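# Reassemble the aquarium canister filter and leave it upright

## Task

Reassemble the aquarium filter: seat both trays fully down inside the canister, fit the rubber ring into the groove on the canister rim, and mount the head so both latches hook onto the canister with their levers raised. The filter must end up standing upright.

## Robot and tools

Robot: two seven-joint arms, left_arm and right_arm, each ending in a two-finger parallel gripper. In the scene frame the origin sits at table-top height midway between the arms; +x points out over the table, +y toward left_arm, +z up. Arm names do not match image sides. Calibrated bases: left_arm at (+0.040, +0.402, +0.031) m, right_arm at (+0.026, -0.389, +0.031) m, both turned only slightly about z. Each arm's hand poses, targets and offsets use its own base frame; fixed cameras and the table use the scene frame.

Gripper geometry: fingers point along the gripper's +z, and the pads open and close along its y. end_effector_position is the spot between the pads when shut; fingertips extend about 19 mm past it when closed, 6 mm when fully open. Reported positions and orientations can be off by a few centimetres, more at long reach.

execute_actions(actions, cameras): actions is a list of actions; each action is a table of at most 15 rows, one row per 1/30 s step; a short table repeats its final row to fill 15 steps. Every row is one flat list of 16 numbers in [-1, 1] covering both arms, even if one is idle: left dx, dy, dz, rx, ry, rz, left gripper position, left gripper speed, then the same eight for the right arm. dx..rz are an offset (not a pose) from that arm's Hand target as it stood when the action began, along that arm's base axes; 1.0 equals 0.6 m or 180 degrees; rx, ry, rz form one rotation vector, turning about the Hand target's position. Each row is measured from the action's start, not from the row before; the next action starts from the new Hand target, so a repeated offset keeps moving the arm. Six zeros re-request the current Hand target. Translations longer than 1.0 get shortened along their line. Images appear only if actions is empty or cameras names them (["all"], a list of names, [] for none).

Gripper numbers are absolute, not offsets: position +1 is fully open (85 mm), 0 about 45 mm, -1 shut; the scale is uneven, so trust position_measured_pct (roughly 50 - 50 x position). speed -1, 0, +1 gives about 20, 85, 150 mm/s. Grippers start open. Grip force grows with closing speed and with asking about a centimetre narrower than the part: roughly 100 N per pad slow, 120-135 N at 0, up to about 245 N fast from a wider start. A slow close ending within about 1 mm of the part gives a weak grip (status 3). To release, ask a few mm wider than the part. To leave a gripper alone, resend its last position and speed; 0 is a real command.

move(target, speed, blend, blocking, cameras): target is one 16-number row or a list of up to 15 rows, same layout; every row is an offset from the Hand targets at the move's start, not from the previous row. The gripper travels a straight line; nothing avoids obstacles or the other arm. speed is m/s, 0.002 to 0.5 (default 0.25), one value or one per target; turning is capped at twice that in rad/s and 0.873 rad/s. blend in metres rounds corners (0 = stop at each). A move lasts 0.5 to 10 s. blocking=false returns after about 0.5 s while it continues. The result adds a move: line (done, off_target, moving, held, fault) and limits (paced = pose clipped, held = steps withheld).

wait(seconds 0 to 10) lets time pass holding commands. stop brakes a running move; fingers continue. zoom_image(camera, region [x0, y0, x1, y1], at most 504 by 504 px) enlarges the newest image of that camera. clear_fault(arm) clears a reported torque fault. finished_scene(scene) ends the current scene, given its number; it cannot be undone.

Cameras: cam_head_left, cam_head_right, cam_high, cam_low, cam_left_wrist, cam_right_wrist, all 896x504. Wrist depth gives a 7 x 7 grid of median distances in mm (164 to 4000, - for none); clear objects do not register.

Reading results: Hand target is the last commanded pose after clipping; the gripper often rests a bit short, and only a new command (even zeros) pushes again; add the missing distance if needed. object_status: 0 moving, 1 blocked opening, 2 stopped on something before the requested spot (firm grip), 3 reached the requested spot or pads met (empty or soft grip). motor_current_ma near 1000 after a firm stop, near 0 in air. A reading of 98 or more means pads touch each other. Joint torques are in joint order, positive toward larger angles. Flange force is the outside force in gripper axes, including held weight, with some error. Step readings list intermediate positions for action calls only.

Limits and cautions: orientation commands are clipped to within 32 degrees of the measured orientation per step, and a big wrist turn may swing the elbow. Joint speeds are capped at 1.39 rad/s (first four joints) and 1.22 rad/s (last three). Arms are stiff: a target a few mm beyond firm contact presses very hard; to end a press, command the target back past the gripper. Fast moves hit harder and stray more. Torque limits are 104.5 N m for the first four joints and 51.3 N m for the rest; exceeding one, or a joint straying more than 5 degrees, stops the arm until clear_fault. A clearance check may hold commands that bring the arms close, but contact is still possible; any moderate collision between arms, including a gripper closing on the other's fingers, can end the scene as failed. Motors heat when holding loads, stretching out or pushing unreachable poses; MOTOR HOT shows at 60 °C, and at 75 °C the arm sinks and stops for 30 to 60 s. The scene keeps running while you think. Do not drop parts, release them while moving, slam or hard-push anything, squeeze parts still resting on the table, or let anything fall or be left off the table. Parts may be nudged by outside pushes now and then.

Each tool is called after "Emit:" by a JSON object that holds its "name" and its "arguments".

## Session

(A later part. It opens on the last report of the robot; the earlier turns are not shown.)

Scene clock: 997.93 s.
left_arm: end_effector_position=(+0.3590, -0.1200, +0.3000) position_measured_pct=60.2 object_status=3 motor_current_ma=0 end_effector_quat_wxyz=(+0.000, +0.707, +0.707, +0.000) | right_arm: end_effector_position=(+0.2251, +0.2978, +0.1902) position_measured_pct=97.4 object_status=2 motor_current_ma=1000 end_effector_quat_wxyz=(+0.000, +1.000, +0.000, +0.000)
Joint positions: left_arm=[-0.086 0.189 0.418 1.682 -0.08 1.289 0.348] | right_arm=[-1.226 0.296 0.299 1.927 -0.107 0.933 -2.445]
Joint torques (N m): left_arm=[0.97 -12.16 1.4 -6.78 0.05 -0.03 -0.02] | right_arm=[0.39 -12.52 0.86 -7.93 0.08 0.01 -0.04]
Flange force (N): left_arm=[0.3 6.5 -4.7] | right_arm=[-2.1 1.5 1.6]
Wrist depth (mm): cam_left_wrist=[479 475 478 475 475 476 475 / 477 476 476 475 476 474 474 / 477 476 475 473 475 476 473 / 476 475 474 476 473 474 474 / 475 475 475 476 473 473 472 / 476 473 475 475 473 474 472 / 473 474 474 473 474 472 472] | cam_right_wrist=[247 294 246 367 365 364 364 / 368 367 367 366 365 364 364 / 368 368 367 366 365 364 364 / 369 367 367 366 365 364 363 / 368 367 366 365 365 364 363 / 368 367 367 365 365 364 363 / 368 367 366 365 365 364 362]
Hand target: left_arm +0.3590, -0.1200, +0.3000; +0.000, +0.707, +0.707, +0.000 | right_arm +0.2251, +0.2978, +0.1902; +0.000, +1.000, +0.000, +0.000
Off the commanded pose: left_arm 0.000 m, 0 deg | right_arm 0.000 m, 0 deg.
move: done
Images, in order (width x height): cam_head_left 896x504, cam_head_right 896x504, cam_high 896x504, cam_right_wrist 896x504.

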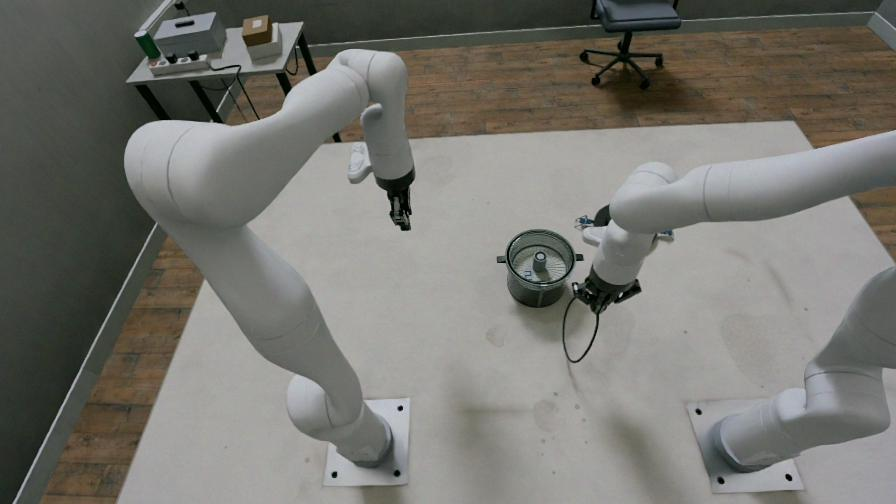

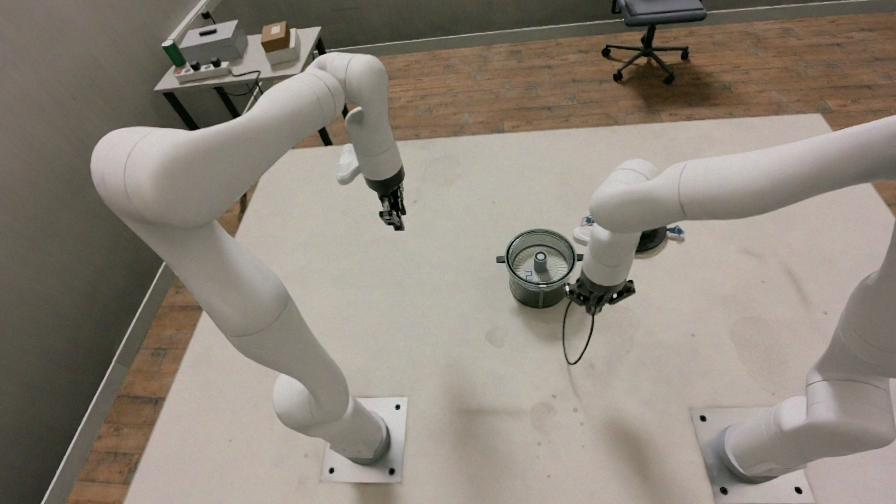

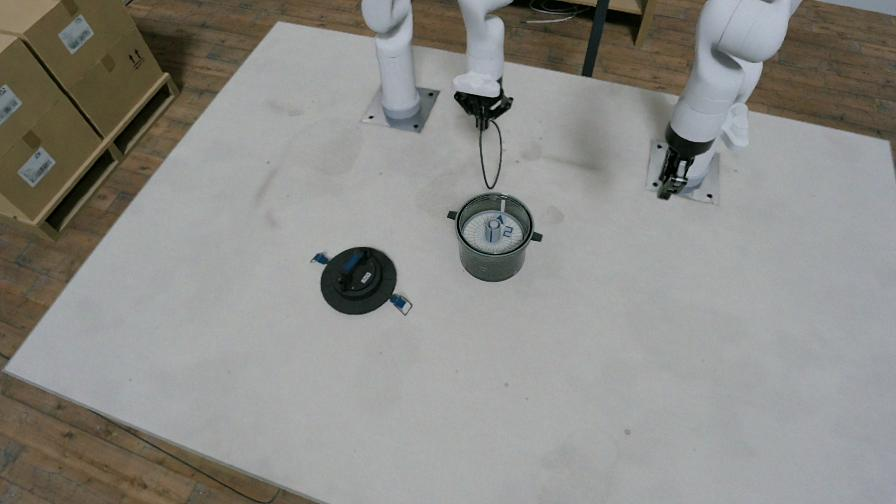

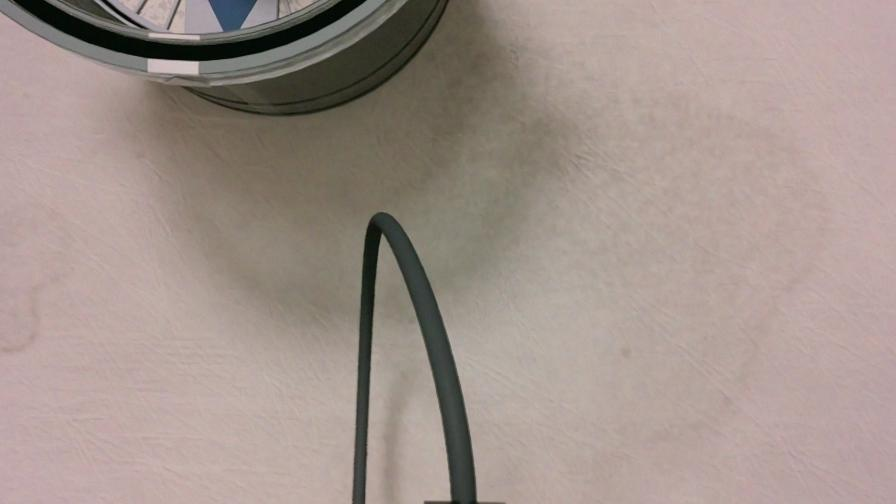

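Emit:
{"name": "move", "arguments": {"target": [[0,0,0,0,0,0,-0.2,-1,0,0.1887,0,0,0,0,-0.96,-1],[0,0,0,0,0,0,-0.2,-1,0,0.1887,-0.0837,0,0,0,-0.96,-1],[0,0,0,0,0,0,-0.2,-1,0,0.0753,-0.1553,0,0,0,-0.96,-1],[0,0,0,0,0,0,-0.2,-1,0,0.0153,-0.2487,0,0,0,-0.96,-1],[0,0,0,0,0,0,-0.2,-1,0,0,-0.3333,0,0,0,-0.96,-1]], "speed": 0.06, "blend": [0.01,0.01,0.02,0.02,0], "cameras": ["cam_right_wrist","cam_head_left","cam_head_right","cam_high"]}}

Emit:
{"name": "zoom_image", "arguments": {"camera": "cam_head_left", "region": [490, 260, 640, 410]}}

Scene clock: 1063.27 s.
left_arm: end_effector_position=(+0.3590, -0.1200, +0.3000) position_measured_pct=60.2 object_status=3 motor_current_ma=0 end_effector_quat_wxyz=(+0.000, +0.707, +0.707, +0.000) | right_arm: end_effector_position=(+0.2251, +0.2978, -0.0098) position_measured_pct=97.4 object_status=2 motor_current_ma=1000 end_effector_quat_wxyz=(+0.000, +1.000, +0.000, +0.000)
Joint positions: left_arm=[-0.086 0.189 0.418 1.682 -0.08 1.289 0.348] | right_arm=[-1.075 0.725 0.117 2.118 -0.256 0.311 -2.312]
Joint torques (N m): left_arm=[0.97 -12.11 1.39 -6.81 0.04 -0.04 -0.04] | right_arm=[0.42 -15.29 0.84 -3.33 0.11 0.12 -0.06]
Flange force (N): left_arm=[0.3 6.3 -4.7] | right_arm=[-2.7 1.6 -1.2]
Wrist depth (mm): cam_left_wrist=[477 478 476 476 476 475 475 / 476 476 476 476 473 475 473 / 475 476 476 477 475 474 474 / 475 476 475 476 475 473 472 / 476 476 473 474 476 473 473 / 476 475 474 472 474 474 473 / 475 475 473 474 473 472 471] | cam_right_wrist=[168 168 167 167 167 166 166 / 168 168 167 167 166 166 166 / 168 168 167 167 167 166 166 / 168 167 167 167 166 166 165 / 168 167 167 167 166 166 166 / 168 167 167 166 166 166 165 / 167 167 167 166 166 166 165]
Hand target: left_arm +0.3590, -0.1200, +0.3000; +0.000, +0.707, +0.707, +0.000 | right_arm +0.2251, +0.2978, -0.0098; +0.000, +1.000, +0.000, +0.000
Off the commanded pose: left_arm 0.000 m, 0 deg | right_arm 0.000 m, 0 deg.
move: done
Images, in order (width x height): cam_head_left 896x504, cam_head_right 896x504, cam_high 896x504, cam_right_wrist 896x504.

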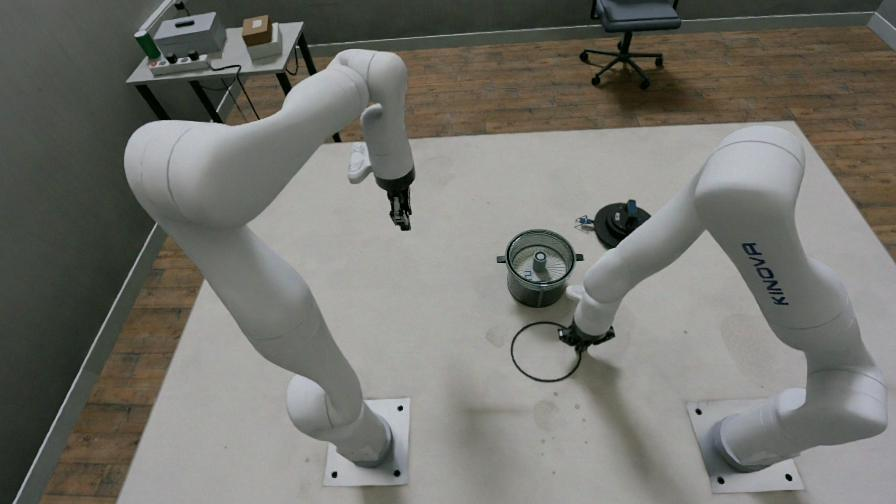

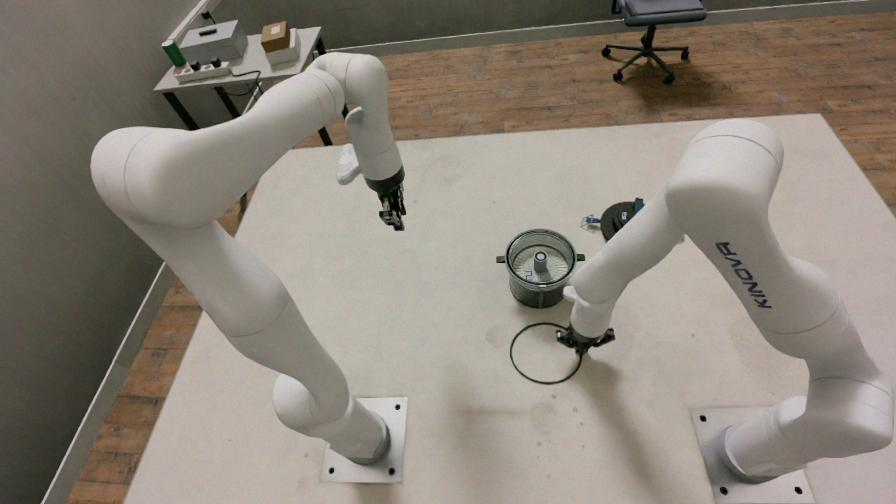

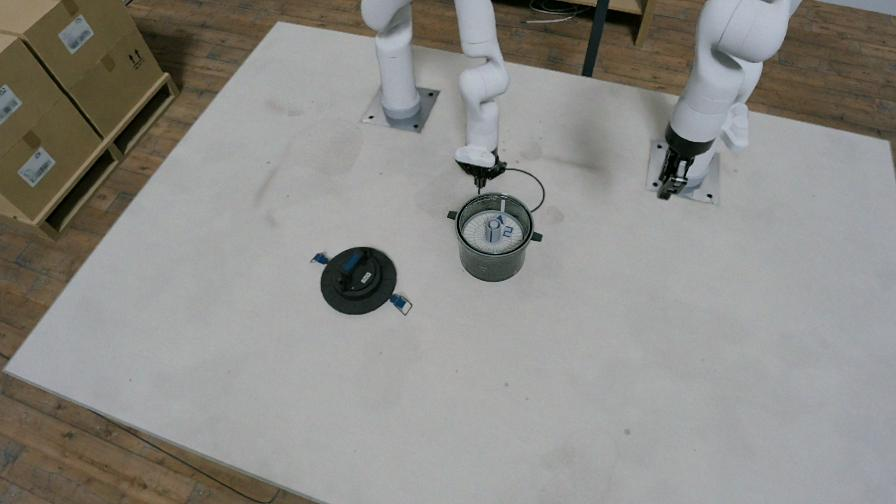

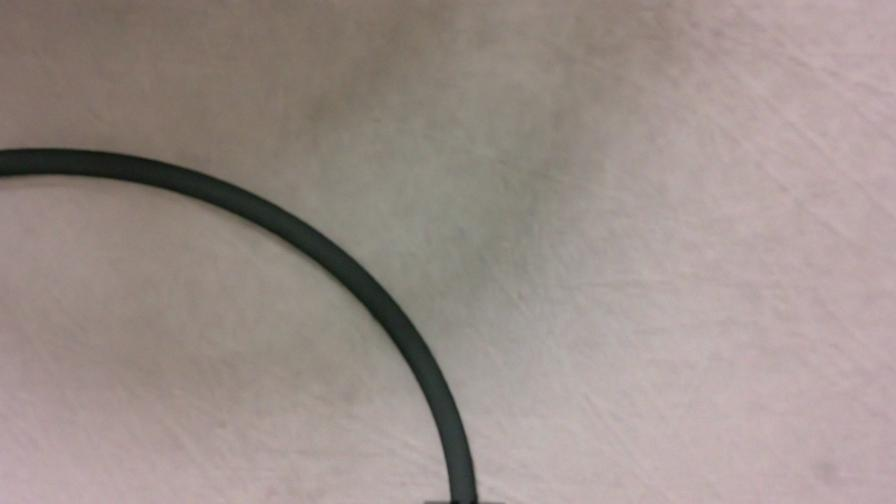

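Scaled by 3.360 from the camera's 896x504 image, which has a finer 1280x720 frame.

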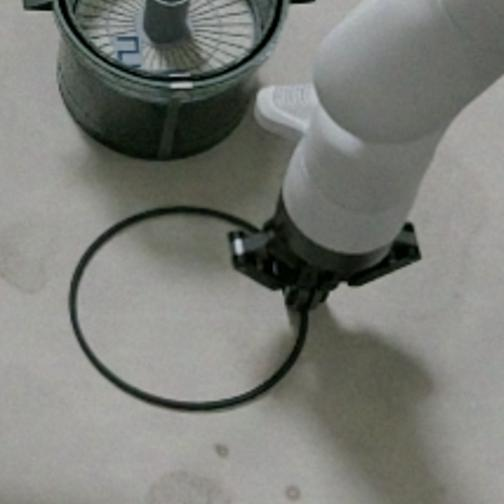

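Emit:
{"name": "move", "arguments": {"target": [[-0.15,-0.2,-0.2,0,0,0.25,-0.9,-1,0,0,0,0,0,0,-0.96,-1],[-0.2787,-0.25,-0.475,0,0,0.5,-0.9,-1,0,0,0,0,0,0,-0.96,-1]], "speed": [0.15,0.1], "blend": [0.05,0], "cameras": ["cam_left_wrist","cam_head_left","cam_high"]}}

Scene clock: 1098.47 s.
left_arm: end_effector_position=(+0.1918, -0.2700, +0.0150) position_measured_pct=94.8 object_status=3 motor_current_ma=0 end_effector_quat_wxyz=(+0.000, +0.000, +1.000, +0.000) | right_arm: end_effector_position=(+0.2251, +0.2978, -0.0098) position_measured_pct=97.4 object_status=2 motor_current_ma=1000 end_effector_quat_wxyz=(+0.000, +1.000, +0.000, +0.000)
Joint positions: left_arm=[0.836 0.617 0.056 2.246 -0.115 0.28 2.563] | right_arm=[-1.075 0.725 0.117 2.118 -0.256 0.311 -2.312]
Joint torques (N m): left_arm=[1.09 -14.79 1.29 -0.56 0.08 0 -0.13] | right_arm=[0.39 -14.97 0.89 -3.26 0.08 0.16 -0.09]
Flange force (N): left_arm=[-6.1 -3.4 0.4] | right_arm=[-2.7 1.9 -1.9]
Wrist depth (mm): cam_left_wrist=[192 192 192 192 192 192 192 / 192 192 192 192 192 192 192 / 191 192 192 192 192 192 192 / 191 191 192 191 191 192 192 / 191 191 191 191 191 192 191 / 191 191 191 191 191 191 191 / 191 191 191 191 191 191 191] | cam_right_wrist=[168 168 167 167 166 166 166 / 168 168 167 167 166 166 166 / 168 168 167 167 166 166 166 / 168 167 167 166 166 166 166 / 168 167 167 167 166 166 165 / 168 167 167 166 166 166 165 / 167 167 167 166 166 166 165]
Hand target: left_arm +0.1918, -0.2700, +0.0150; +0.000, +0.000, +1.000, +0.000 | right_arm +0.2251, +0.2978, -0.0098; +0.000, +1.000, +0.000, +0.000
Off the commanded pose: left_arm 0.000 m, 0 deg | right_arm 0.000 m, 0 deg.
move: done
Images, in order (width x height): cam_head_left 896x504, cam_high 896x504, cam_left_wrist 896x504.

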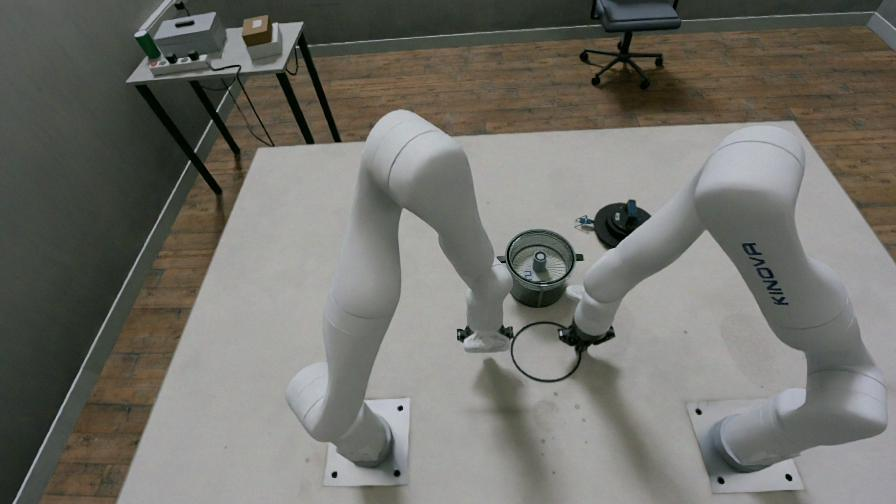

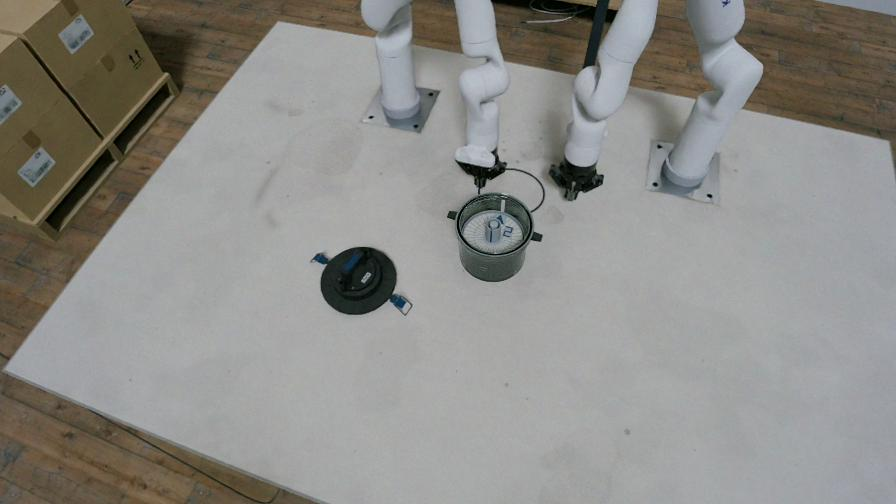

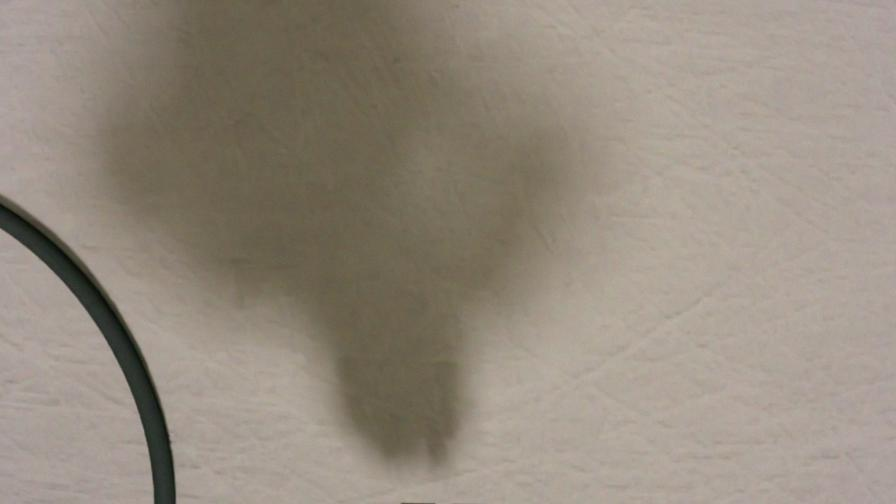

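Emit:
{"name": "move", "arguments": {"target": [[0,0,-0.0375,0,0,0,-0.9,-1,0,0,0,0,0,0,-0.96,-1]], "speed": 0.03}}

Emit:
{"name": "move", "arguments": {"target": [[0,0,-0.0025,0,0,0,-0.9,-1,0,0,0,0,0,0,-0.96,-1]], "speed": 0.02}}

Scene clock: 1110.00 s.
left_arm: end_effector_position=(+0.1918, -0.2701, -0.0075) position_measured_pct=94.8 object_status=3 motor_current_ma=0 end_effector_quat_wxyz=(+0.000, +0.000, +1.000, +0.000) | right_arm: end_effector_position=(+0.2251, +0.2978, -0.0098) position_measured_pct=97.4 object_status=2 motor_current_ma=1000 end_effector_quat_wxyz=(+0.000, +1.000, +0.000, +0.000)
Joint positions: left_arm=[0.848 0.683 0.04 2.252 -0.12 0.207 2.568] | right_arm=[-1.075 0.725 0.117 2.118 -0.256 0.311 -2.312]
Joint torques (N m): left_arm=[0.9 -15.32 1.06 0.05 0.09 0.03 -0.05] | right_arm=[0.38 -14.96 0.87 -3.22 0.1 0.14 -0.06]
Flange force (N): left_arm=[-5.9 -3.5 1.1] | right_arm=[-2.6 1.7 -2.0]
Wrist depth (mm): cam_left_wrist=[169 169 170 169 170 170 170 / 169 169 169 169 169 169 170 / 169 169 169 169 169 169 169 / 169 169 169 169 169 169 169 / 169 169 169 169 169 169 169 / - 169 169 169 169 169 169 / 168 168 168 168 169 169 168] | cam_right_wrist=[168 168 167 167 167 166 166 / 168 168 167 167 167 166 166 / 168 168 167 167 166 166 166 / 168 168 167 167 166 166 165 / 168 167 167 167 166 166 165 / 167 167 167 166 166 166 166 / 167 167 167 167 166 166 165]
Hand target: left_arm +0.1918, -0.2701, -0.0075; +0.000, +0.000, +1.000, +0.000 | right_arm +0.2251, +0.2978, -0.0098; +0.000, +1.000, +0.000, +0.000
Off the commanded pose: left_arm 0.000 m, 0 deg | right_arm 0.000 m, 0 deg.
move: done

Scene clock: 1110.70 s.
left_arm: end_effector_position=(+0.1918, -0.2701, -0.0090) position_measured_pct=94.8 object_status=3 motor_current_ma=0 end_effector_quat_wxyz=(+0.000, +0.000, +1.000, +0.000) | right_arm: end_effector_position=(+0.2251, +0.2978, -0.0098) position_measured_pct=97.4 object_status=2 motor_current_ma=1000 end_effector_quat_wxyz=(+0.000, +1.000, +0.000, +0.000)
Joint positions: left_arm=[0.849 0.688 0.039 2.253 -0.12 0.203 2.568] | right_arm=[-1.075 0.725 0.117 2.118 -0.256 0.311 -2.312]
Joint torques (N m): left_arm=[0.93 -15.31 1.13 0.09 0.1 -0.01 -0.02] | right_arm=[0.42 -14.97 0.88 -3.24 0.1 0.16 -0.07]
Flange force (N): left_arm=[-5.9 -3.4 1.0] | right_arm=[-2.7 1.7 -1.9]
Wrist depth (mm): cam_left_wrist=[168 168 168 168 168 168 168 / 168 168 167 168 168 168 168 / 167 168 167 168 168 168 168 / 167 167 167 168 167 168 168 / 167 167 167 167 167 167 168 / - 167 167 167 167 167 167 / 167 167 167 167 167 167 167] | cam_right_wrist=[168 168 167 167 166 166 166 / 168 168 167 167 166 166 166 / 168 168 167 167 166 166 166 / 168 167 167 167 166 166 166 / 168 167 167 167 166 166 165 / 168 167 167 166 166 166 165 / 167 167 167 167 166 166 165]
Hand target: left_arm +0.1918, -0.2701, -0.0090; +0.000, +0.000, +1.000, +0.000 | right_arm +0.2251, +0.2978, -0.0098; +0.000, +1.000, +0.000, +0.000
Off the commanded pose: left_arm 0.000 m, 0 deg | right_arm 0.000 m, 0 deg.
move: done

Emit:
{"name": "move", "arguments": {"target": [[0,0,0.045,0,0,0,-0.45,-1,0,0,0,0,0,0,-0.96,-1],[0,-0.1058,0.045,0,0,0,-0.45,-1,0,0,0,0,0,0,-0.96,-1]], "speed": [0.06,0.06], "cameras": ["cam_left_wrist","cam_head_left"]}}

Scene clock: 1118.43 s.
left_arm: end_effector_position=(+0.1918, -0.3335, +0.0180) position_measured_pct=72.7 object_status=3 motor_current_ma=0 end_effector_quat_wxyz=(+0.000, +0.000, +1.000, +0.000) | right_arm: end_effector_position=(+0.2251, +0.2978, -0.0098) position_measured_pct=97.4 object_status=2 motor_current_ma=1000 end_effector_quat_wxyz=(+0.000, +1.000, +0.000, +0.000)
Joint positions: left_arm=[0.942 0.661 0.058 2.071 -0.087 0.411 2.639] | right_arm=[-1.075 0.725 0.117 2.118 -0.256 0.311 -2.312]
Joint torques (N m): left_arm=[1.02 -16.69 1.19 -1.59 0.11 -0.09 -0.04] | right_arm=[0.43 -15.04 0.87 -3.25 0.1 0.15 -0.07]
Flange force (N): left_arm=[-6.0 -5.0 0.0] | right_arm=[-2.7 1.6 -1.8]
Wrist depth (mm): cam_left_wrist=[195 194 194 195 195 195 195 / 194 194 194 194 194 195 195 / 194 194 194 194 194 194 194 / 194 194 194 194 194 194 194 / 194 194 194 194 194 194 194 / 194 194 194 193 194 194 194 / 193 193 193 193 194 194 194] | cam_right_wrist=[168 168 167 167 166 166 166 / 168 167 167 167 166 166 166 / 168 168 167 167 166 166 166 / 168 167 167 166 166 166 166 / 168 167 167 167 166 166 165 / 168 167 167 166 166 166 165 / 167 167 167 166 166 166 165]
Hand target: left_arm +0.1918, -0.3335, +0.0180; +0.000, +0.000, +1.000, +0.000 | right_arm +0.2251, +0.2978, -0.0098; +0.000, +1.000, +0.000, +0.000
Off the commanded pose: left_arm 0.000 m, 0 deg | right_arm 0.000 m, 0 deg.
move: done
Images, in order (width x height): cam_head_left 896x504, cam_left_wrist 896x504.

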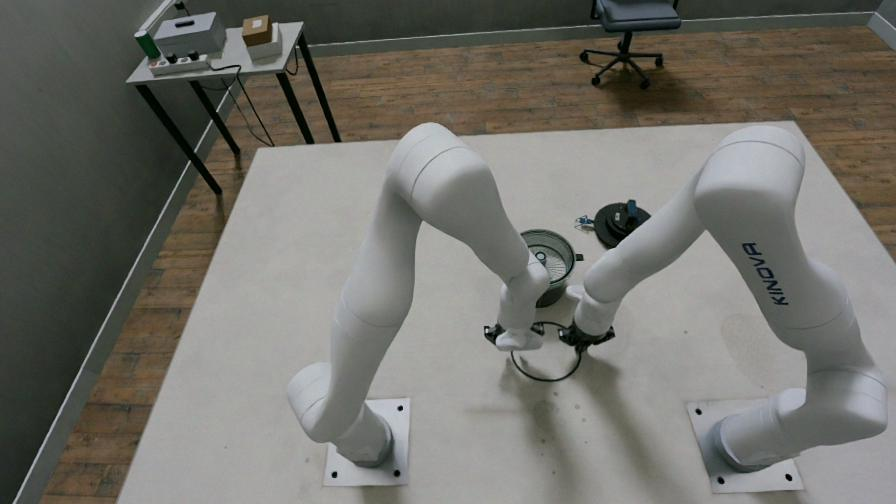

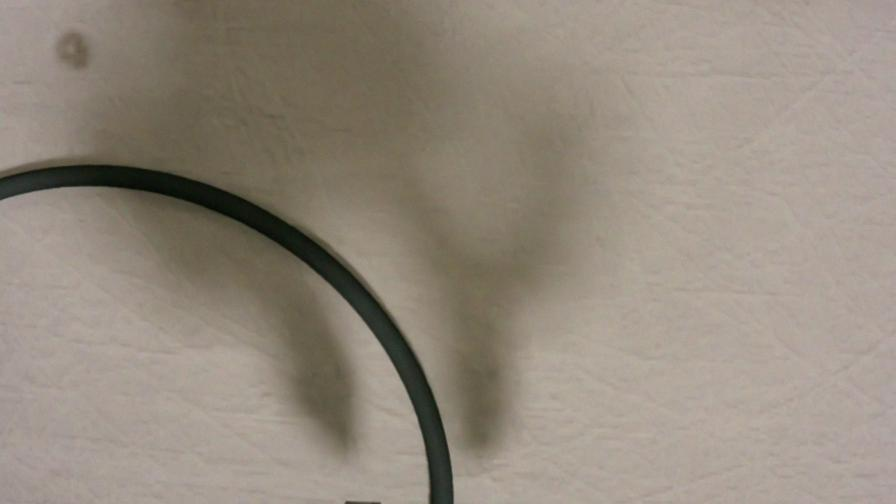

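Emit:
{"name": "move", "arguments": {"target": [[0,0,-0.025,0,0,0,-0.45,-1,0,0,0,0,0,0,-0.96,-1],[0,0,-0.0458,0,0,0,-0.45,-1,0,0,0,0,0,0,-0.96,-1]], "speed": [0.05,0.03], "cameras": ["cam_left_wrist"]}}

Scene clock: 1137.77 s.
left_arm: end_effector_position=(+0.1918, -0.3335, -0.0094) position_measured_pct=72.7 object_status=3 motor_current_ma=0 end_effector_quat_wxyz=(+0.000, +0.000, +1.000, +0.000) | right_arm: end_effector_position=(+0.2251, +0.2978, -0.0098) position_measured_pct=97.4 object_status=2 motor_current_ma=1000 end_effector_quat_wxyz=(+0.000, +1.000, +0.000, +0.000)
Joint positions: left_arm=[0.951 0.73 0.046 2.078 -0.092 0.335 2.643] | right_arm=[-1.075 0.725 0.117 2.118 -0.256 0.311 -2.312]
Joint torques (N m): left_arm=[0.95 -17.27 1.2 -1.06 0.11 -0.01 -0.01] | right_arm=[0.41 -14.99 0.85 -3.28 0.1 0.14 -0.08]
Flange force (N): left_arm=[-5.6 -4.6 1.2] | right_arm=[-2.7 1.8 -2.0]
Wrist depth (mm): cam_left_wrist=[167 167 167 167 167 167 167 / 167 167 167 167 167 167 167 / 167 167 167 167 167 167 167 / 167 166 167 167 167 167 167 / 167 166 166 167 167 167 167 / 166 166 166 166 167 166 167 / 166 166 166 166 166 166 166] | cam_right_wrist=[168 168 167 167 167 166 166 / 168 168 167 167 166 166 166 / 168 167 167 167 166 166 166 / 168 167 167 167 166 166 166 / 168 167 167 166 166 166 165 / 167 167 167 167 166 166 165 / 168 167 167 166 166 166 165]
Hand target: left_arm +0.1918, -0.3335, -0.0095; +0.000, +0.000, +1.000, +0.000 | right_arm +0.2251, +0.2978, -0.0098; +0.000, +1.000, +0.000, +0.000
Off the commanded pose: left_arm 0.000 m, 0 deg | right_arm 0.000 m, 0 deg.
move: done
Images, in order (width x height): cam_left_wrist 896x504.

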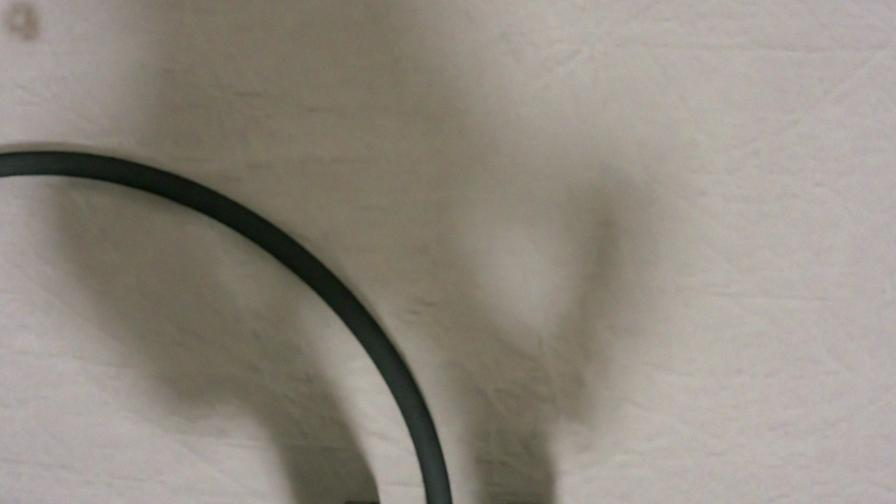

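Emit:
{"name": "move", "arguments": {"target": [0,0,0,0,0,0,-0.96,-1,0,0,0,0,0,0,-0.96,-1]}}

Emit:
{"name": "wait", "arguments": {"seconds": 0.7, "cameras": ["cam_left_wrist","cam_right_wrist"]}}

Scene clock: 1144.27 s.
left_arm: end_effector_position=(+0.1918, -0.3335, -0.0095) position_measured_pct=97.0 object_status=0 motor_current_ma=1000 end_effector_quat_wxyz=(+0.000, +0.000, +1.000, +0.000) | right_arm: end_effector_position=(+0.2251, +0.2978, -0.0098) position_measured_pct=97.4 object_status=2 motor_current_ma=1000 end_effector_quat_wxyz=(+0.000, +1.000, +0.000, +0.000)
Joint positions: left_arm=[0.951 0.73 0.046 2.078 -0.092 0.335 2.643] | right_arm=[-1.075 0.725 0.117 2.118 -0.256 0.311 -2.312]
Joint torques (N m): left_arm=[0.95 -16.39 1.18 -0.84 0.11 0 -0.04] | right_arm=[0.46 -14.99 0.89 -3.24 0.1 0.13 -0.07]
Flange force (N): left_arm=[-5.5 -4.6 -1.1] | right_arm=[-2.8 1.6 -2.0]
Wrist depth (mm): cam_left_wrist=[167 167 167 167 167 167 167 / 167 167 167 167 167 167 167 / 167 167 167 167 167 167 167 / 166 167 167 167 167 167 167 / 166 167 167 167 167 167 167 / 166 166 166 166 166 167 167 / 166 166 166 166 166 166 166] | cam_right_wrist=[168 168 167 167 167 166 166 / 168 167 167 167 167 166 166 / 168 168 167 167 166 166 166 / 168 167 167 167 166 166 166 / 168 167 167 167 166 166 165 / 168 167 167 166 166 166 165 / 167 167 167 166 166 166 165]
Hand target: left_arm +0.1918, -0.3335, -0.0095; +0.000, +0.000, +1.000, +0.000 | right_arm +0.2251, +0.2978, -0.0098; +0.000, +1.000, +0.000, +0.000
Off the commanded pose: left_arm 0.000 m, 0 deg | right_arm 0.000 m, 0 deg.
move: done

Scene clock: 1144.97 s.
left_arm: end_effector_position=(+0.1918, -0.3335, -0.0095) position_measured_pct=97.0 object_status=2 motor_current_ma=1000 end_effector_quat_wxyz=(+0.000, +0.000, +1.000, +0.000) | right_arm: end_effector_position=(+0.2251, +0.2978, -0.0098) position_measured_pct=97.4 object_status=2 motor_current_ma=1000 end_effector_quat_wxyz=(+0.000, +1.000, +0.000, +0.000)
Joint positions: left_arm=[0.951 0.73 0.046 2.078 -0.092 0.335 2.643] | right_arm=[-1.075 0.725 0.117 2.118 -0.256 0.311 -2.312]
Joint torques (N m): left_arm=[0.98 -16.38 1.16 -0.85 0.12 0 -0.03] | right_arm=[0.43 -14.96 0.87 -3.27 0.1 0.14 -0.07]
Flange force (N): left_arm=[-5.6 -4.5 -1.1] | right_arm=[-2.8 1.7 -2.0]
Wrist depth (mm): cam_left_wrist=[167 167 167 167 167 168 167 / 167 167 167 167 167 167 167 / 167 167 167 167 167 167 167 / 167 167 167 167 167 167 167 / 166 167 166 166 166 167 167 / 166 166 166 166 166 166 166 / 166 166 166 166 166 166 166] | cam_right_wrist=[168 168 167 167 166 166 166 / 168 168 167 167 166 166 166 / 168 168 167 167 166 166 166 / 168 167 167 167 166 166 165 / 168 167 167 166 166 166 165 / 168 167 167 167 166 166 165 / 167 167 167 166 166 166 165]
Hand target: left_arm +0.1918, -0.3335, -0.0095; +0.000, +0.000, +1.000, +0.000 | right_arm +0.2251, +0.2978, -0.0098; +0.000, +1.000, +0.000, +0.000
Tool commands: left_gripper/position=-0.96 left_gripper/speed=-1.0 right_gripper/position=-0.96 right_gripper/speed=-1.0
Off the commanded pose: left_arm 0.000 m, 0 deg | right_arm 0.000 m, 0 deg.
wait: 0.70 s; at rest by 0.17 s
Images, in order (width x height): cam_left_wrist 896x504, cam_right_wrist 896x504.

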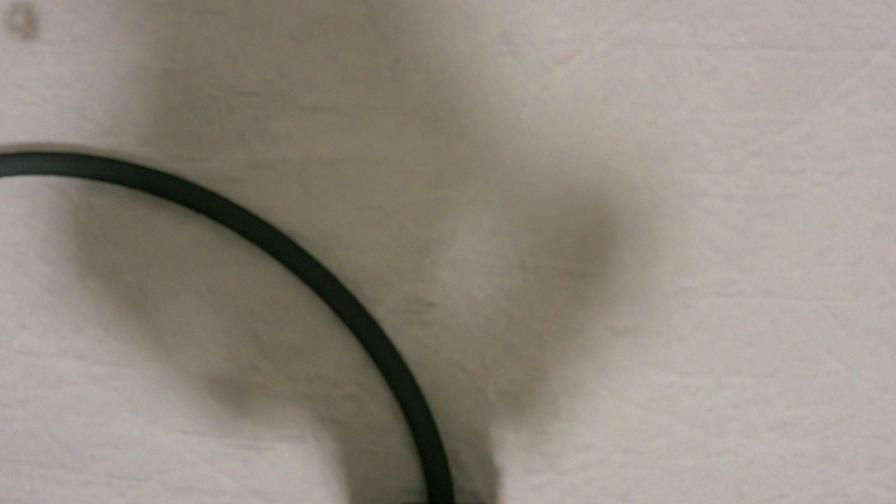

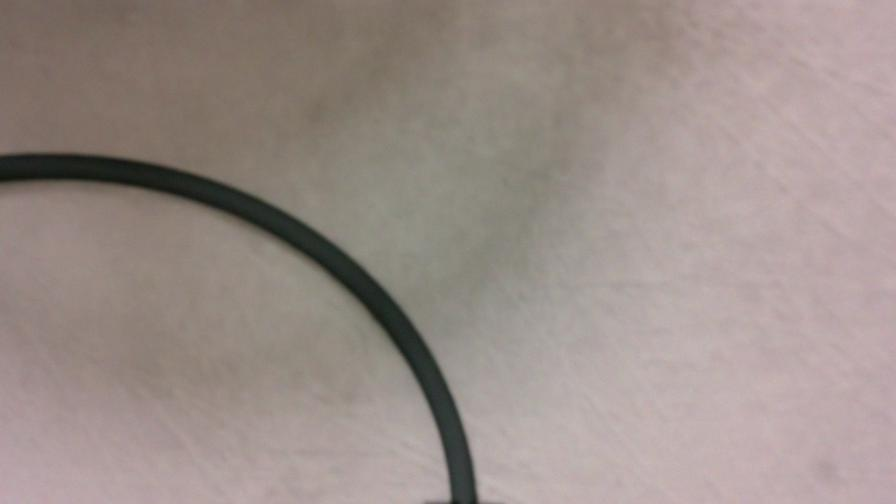

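Emit:
{"name": "move", "arguments": {"target": [[0,0,0.1,0,0,0,-0.96,-1,0,0,0.1,0,0,0,-0.96,-1]], "speed": [0.04], "cameras": ["cam_left_wrist","cam_right_wrist","cam_head_left","cam_high"]}}

Scene clock: 1165.33 s.
left_arm: end_effector_position=(+0.1918, -0.3335, +0.0505) position_measured_pct=97.0 object_status=2 motor_current_ma=1000 end_effector_quat_wxyz=(+0.000, +0.000, +1.000, +0.000) | right_arm: end_effector_position=(+0.2251, +0.2978, +0.0502) position_measured_pct=97.4 object_status=2 motor_current_ma=1000 end_effector_quat_wxyz=(+0.000, +1.000, +0.000, +0.000)
Joint positions: left_arm=[0.932 0.583 0.071 2.055 -0.079 0.506 2.632] | right_arm=[-1.126 0.575 0.186 2.095 -0.217 0.488 -2.347]
Joint torques (N m): left_arm=[0.94 -16.4 1.21 -2.47 0.13 0.05 -0.03] | right_arm=[0.36 -14.8 1.03 -4.87 0.12 0.09 -0.09]
Flange force (N): left_arm=[-5.6 -4.9 0.5] | right_arm=[-2.3 1.7 0.8]
Wrist depth (mm): cam_left_wrist=[227 227 227 227 227 227 228 / 226 227 227 227 227 227 227 / 226 226 226 226 227 227 227 / 226 226 226 226 227 227 226 / 226 226 226 226 226 226 227 / 226 226 226 226 226 226 226 / 225 225 226 226 226 226 226] | cam_right_wrist=[228 228 227 227 226 226 225 / 228 228 227 227 226 225 225 / 228 227 227 227 226 225 225 / 228 228 179 226 226 225 225 / 228 227 227 226 226 225 225 / 228 227 226 226 226 225 224 / 227 227 226 226 226 225 224]
Hand target: left_arm +0.1918, -0.3335, +0.0505; +0.000, +0.000, +1.000, +0.000 | right_arm +0.2251, +0.2978, +0.0502; +0.000, +1.000, +0.000, +0.000
Off the commanded pose: left_arm 0.000 m, 0 deg | right_arm 0.000 m, 0 deg.
move: done
Images, in order (width x height): cam_head_left 896x504, cam_high 896x504, cam_left_wrist 896x504, cam_right_wrist 896x504.

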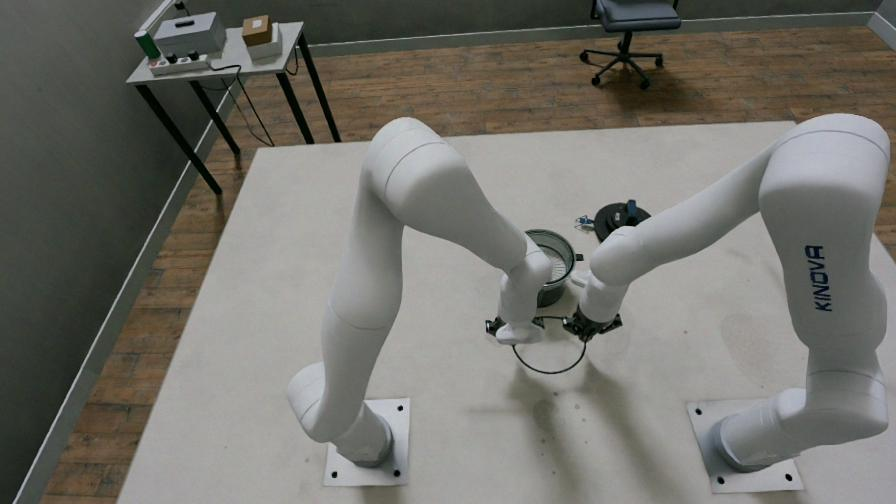

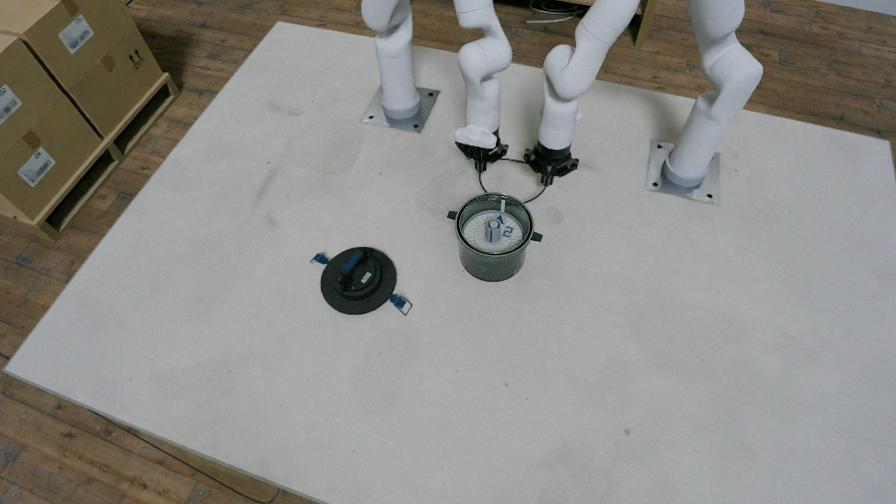

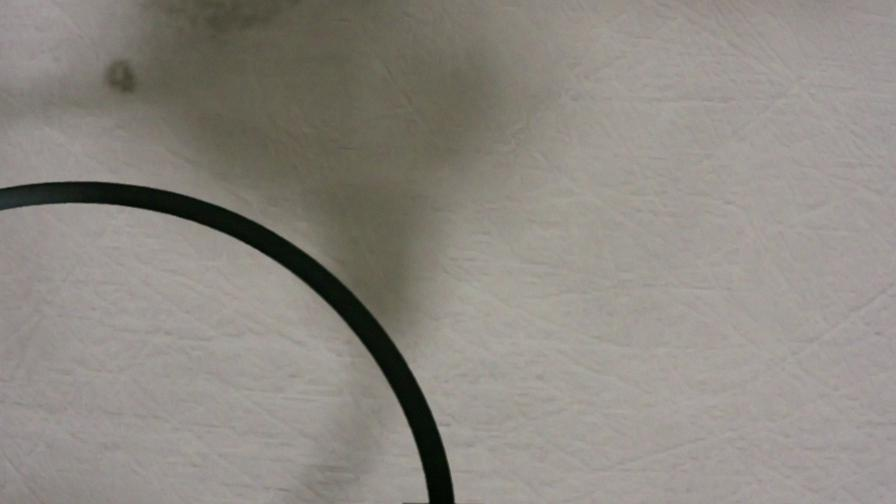

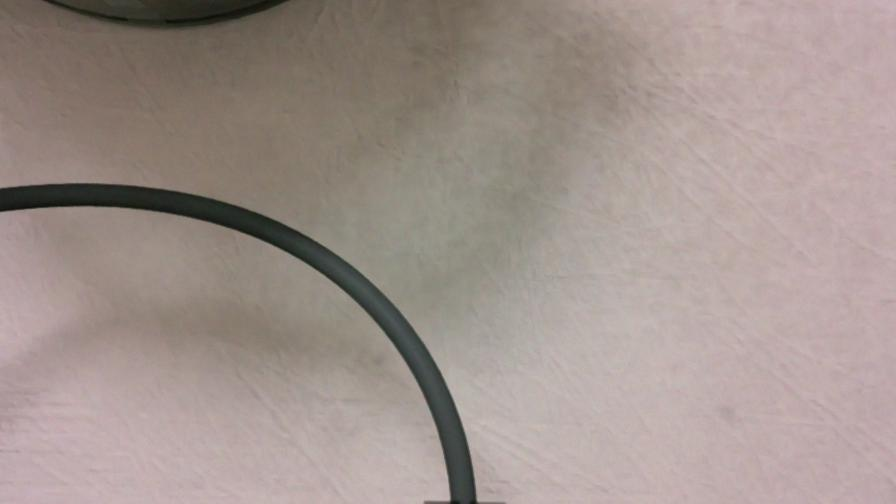

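Emit:
{"name": "move", "arguments": {"target": [[0,0,0.2333,0,0,0,-0.96,-1,0,0,0.2333,0,0,0,-0.96,-1],[0.32,-0.0122,0.2333,0,0,0,-0.96,-1,0.3215,0.0073,0.2333,0,0,0,-0.96,-1]], "speed": [0.06,0.06], "cameras": ["cam_left_wrist","cam_right_wrist","cam_head_left","cam_high"]}}

Scene clock: 1196.63 s.
left_arm: end_effector_position=(+0.3838, -0.3408, +0.1905) position_measured_pct=97.0 object_status=2 motor_current_ma=1000 end_effector_quat_wxyz=(+0.000, +0.000, +1.000, +0.000) | right_arm: end_effector_position=(+0.4180, +0.3022, +0.1902) position_measured_pct=97.4 object_status=2 motor_current_ma=1000 end_effector_quat_wxyz=(+0.000, +1.000, +0.000, +0.000)
Joint positions: left_arm=[0.637 0.577 0.067 1.444 -0.04 1.123 2.281] | right_arm=[-0.855 0.596 0.303 1.441 -0.186 1.131 -2.093]
Joint torques (N m): left_arm=[0.97 -20.1 1.19 -6.42 0.13 0.01 -0.01] | right_arm=[0.34 -18.94 1.7 -8.88 0.09 0.1 -0.06]
Flange force (N): left_arm=[-7.5 -4.2 -2.3] | right_arm=[-3.3 1.7 2.0]
Wrist depth (mm): cam_left_wrist=[367 367 365 367 366 366 366 / 366 365 366 365 366 365 367 / 364 240 365 365 366 365 366 / 364 292 245 365 364 365 366 / 294 293 291 365 365 365 365 / 293 284 291 293 365 364 365 / 292 242 293 247 364 364 364] | cam_right_wrist=[368 368 366 365 364 364 341 / 368 367 366 365 364 363 340 / 367 241 365 364 364 363 362 / 247 295 294 365 364 363 362 / 295 295 294 292 364 363 363 / 295 294 293 292 364 362 362 / 295 244 293 292 363 363 362]
Hand target: left_arm +0.3838, -0.3409, +0.1905; +0.000, +0.000, +1.000, +0.000 | right_arm +0.4180, +0.3022, +0.1902; +0.000, +1.000, +0.000, +0.000
Off the commanded pose: left_arm 0.000 m, 0 deg | right_arm 0.000 m, 0 deg.
move: done
Images, in order (width x height): cam_head_left 896x504, cam_high 896x504, cam_left_wrist 896x504, cam_right_wrist 896x504.

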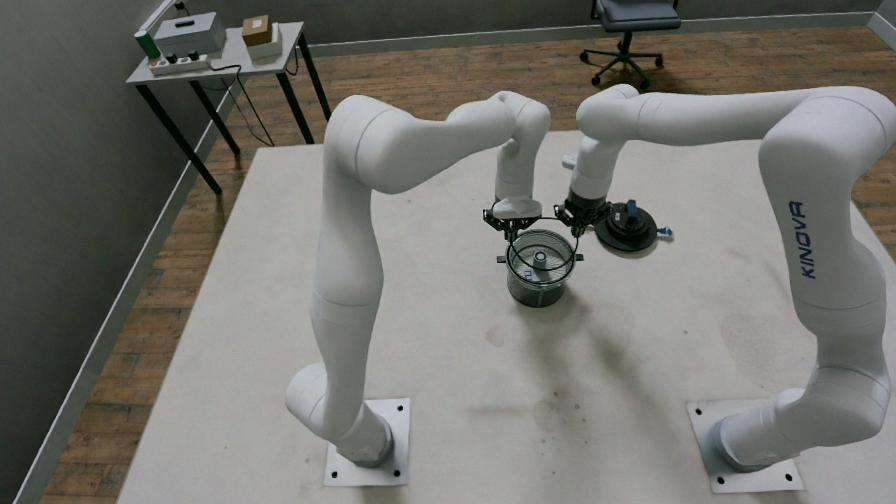

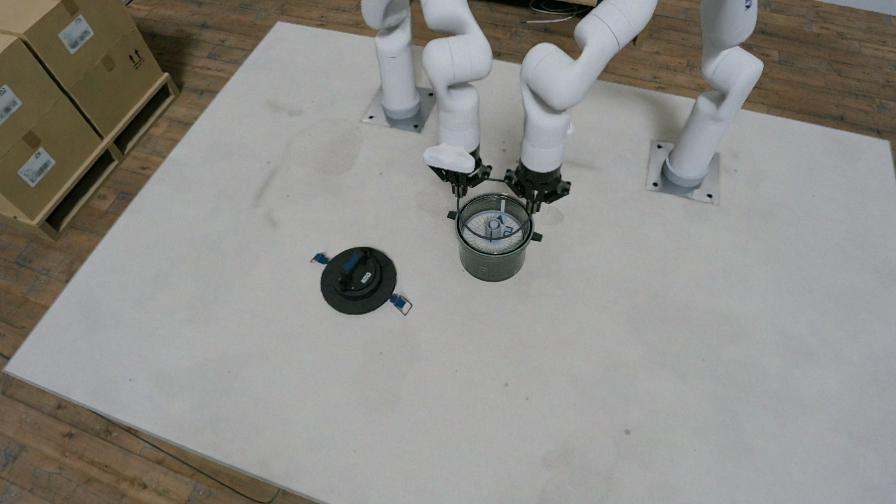

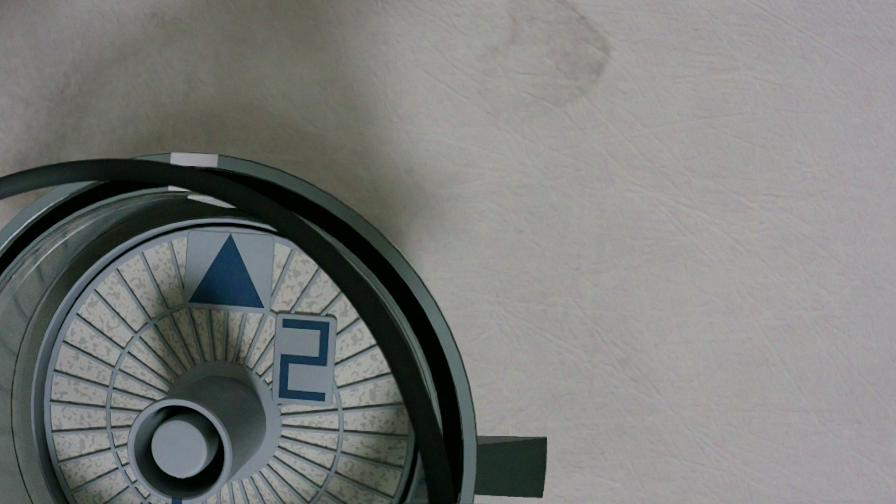

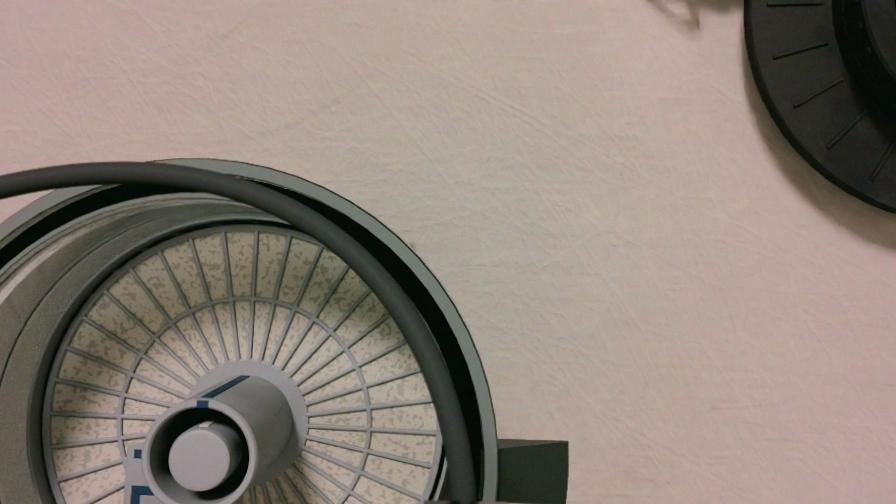

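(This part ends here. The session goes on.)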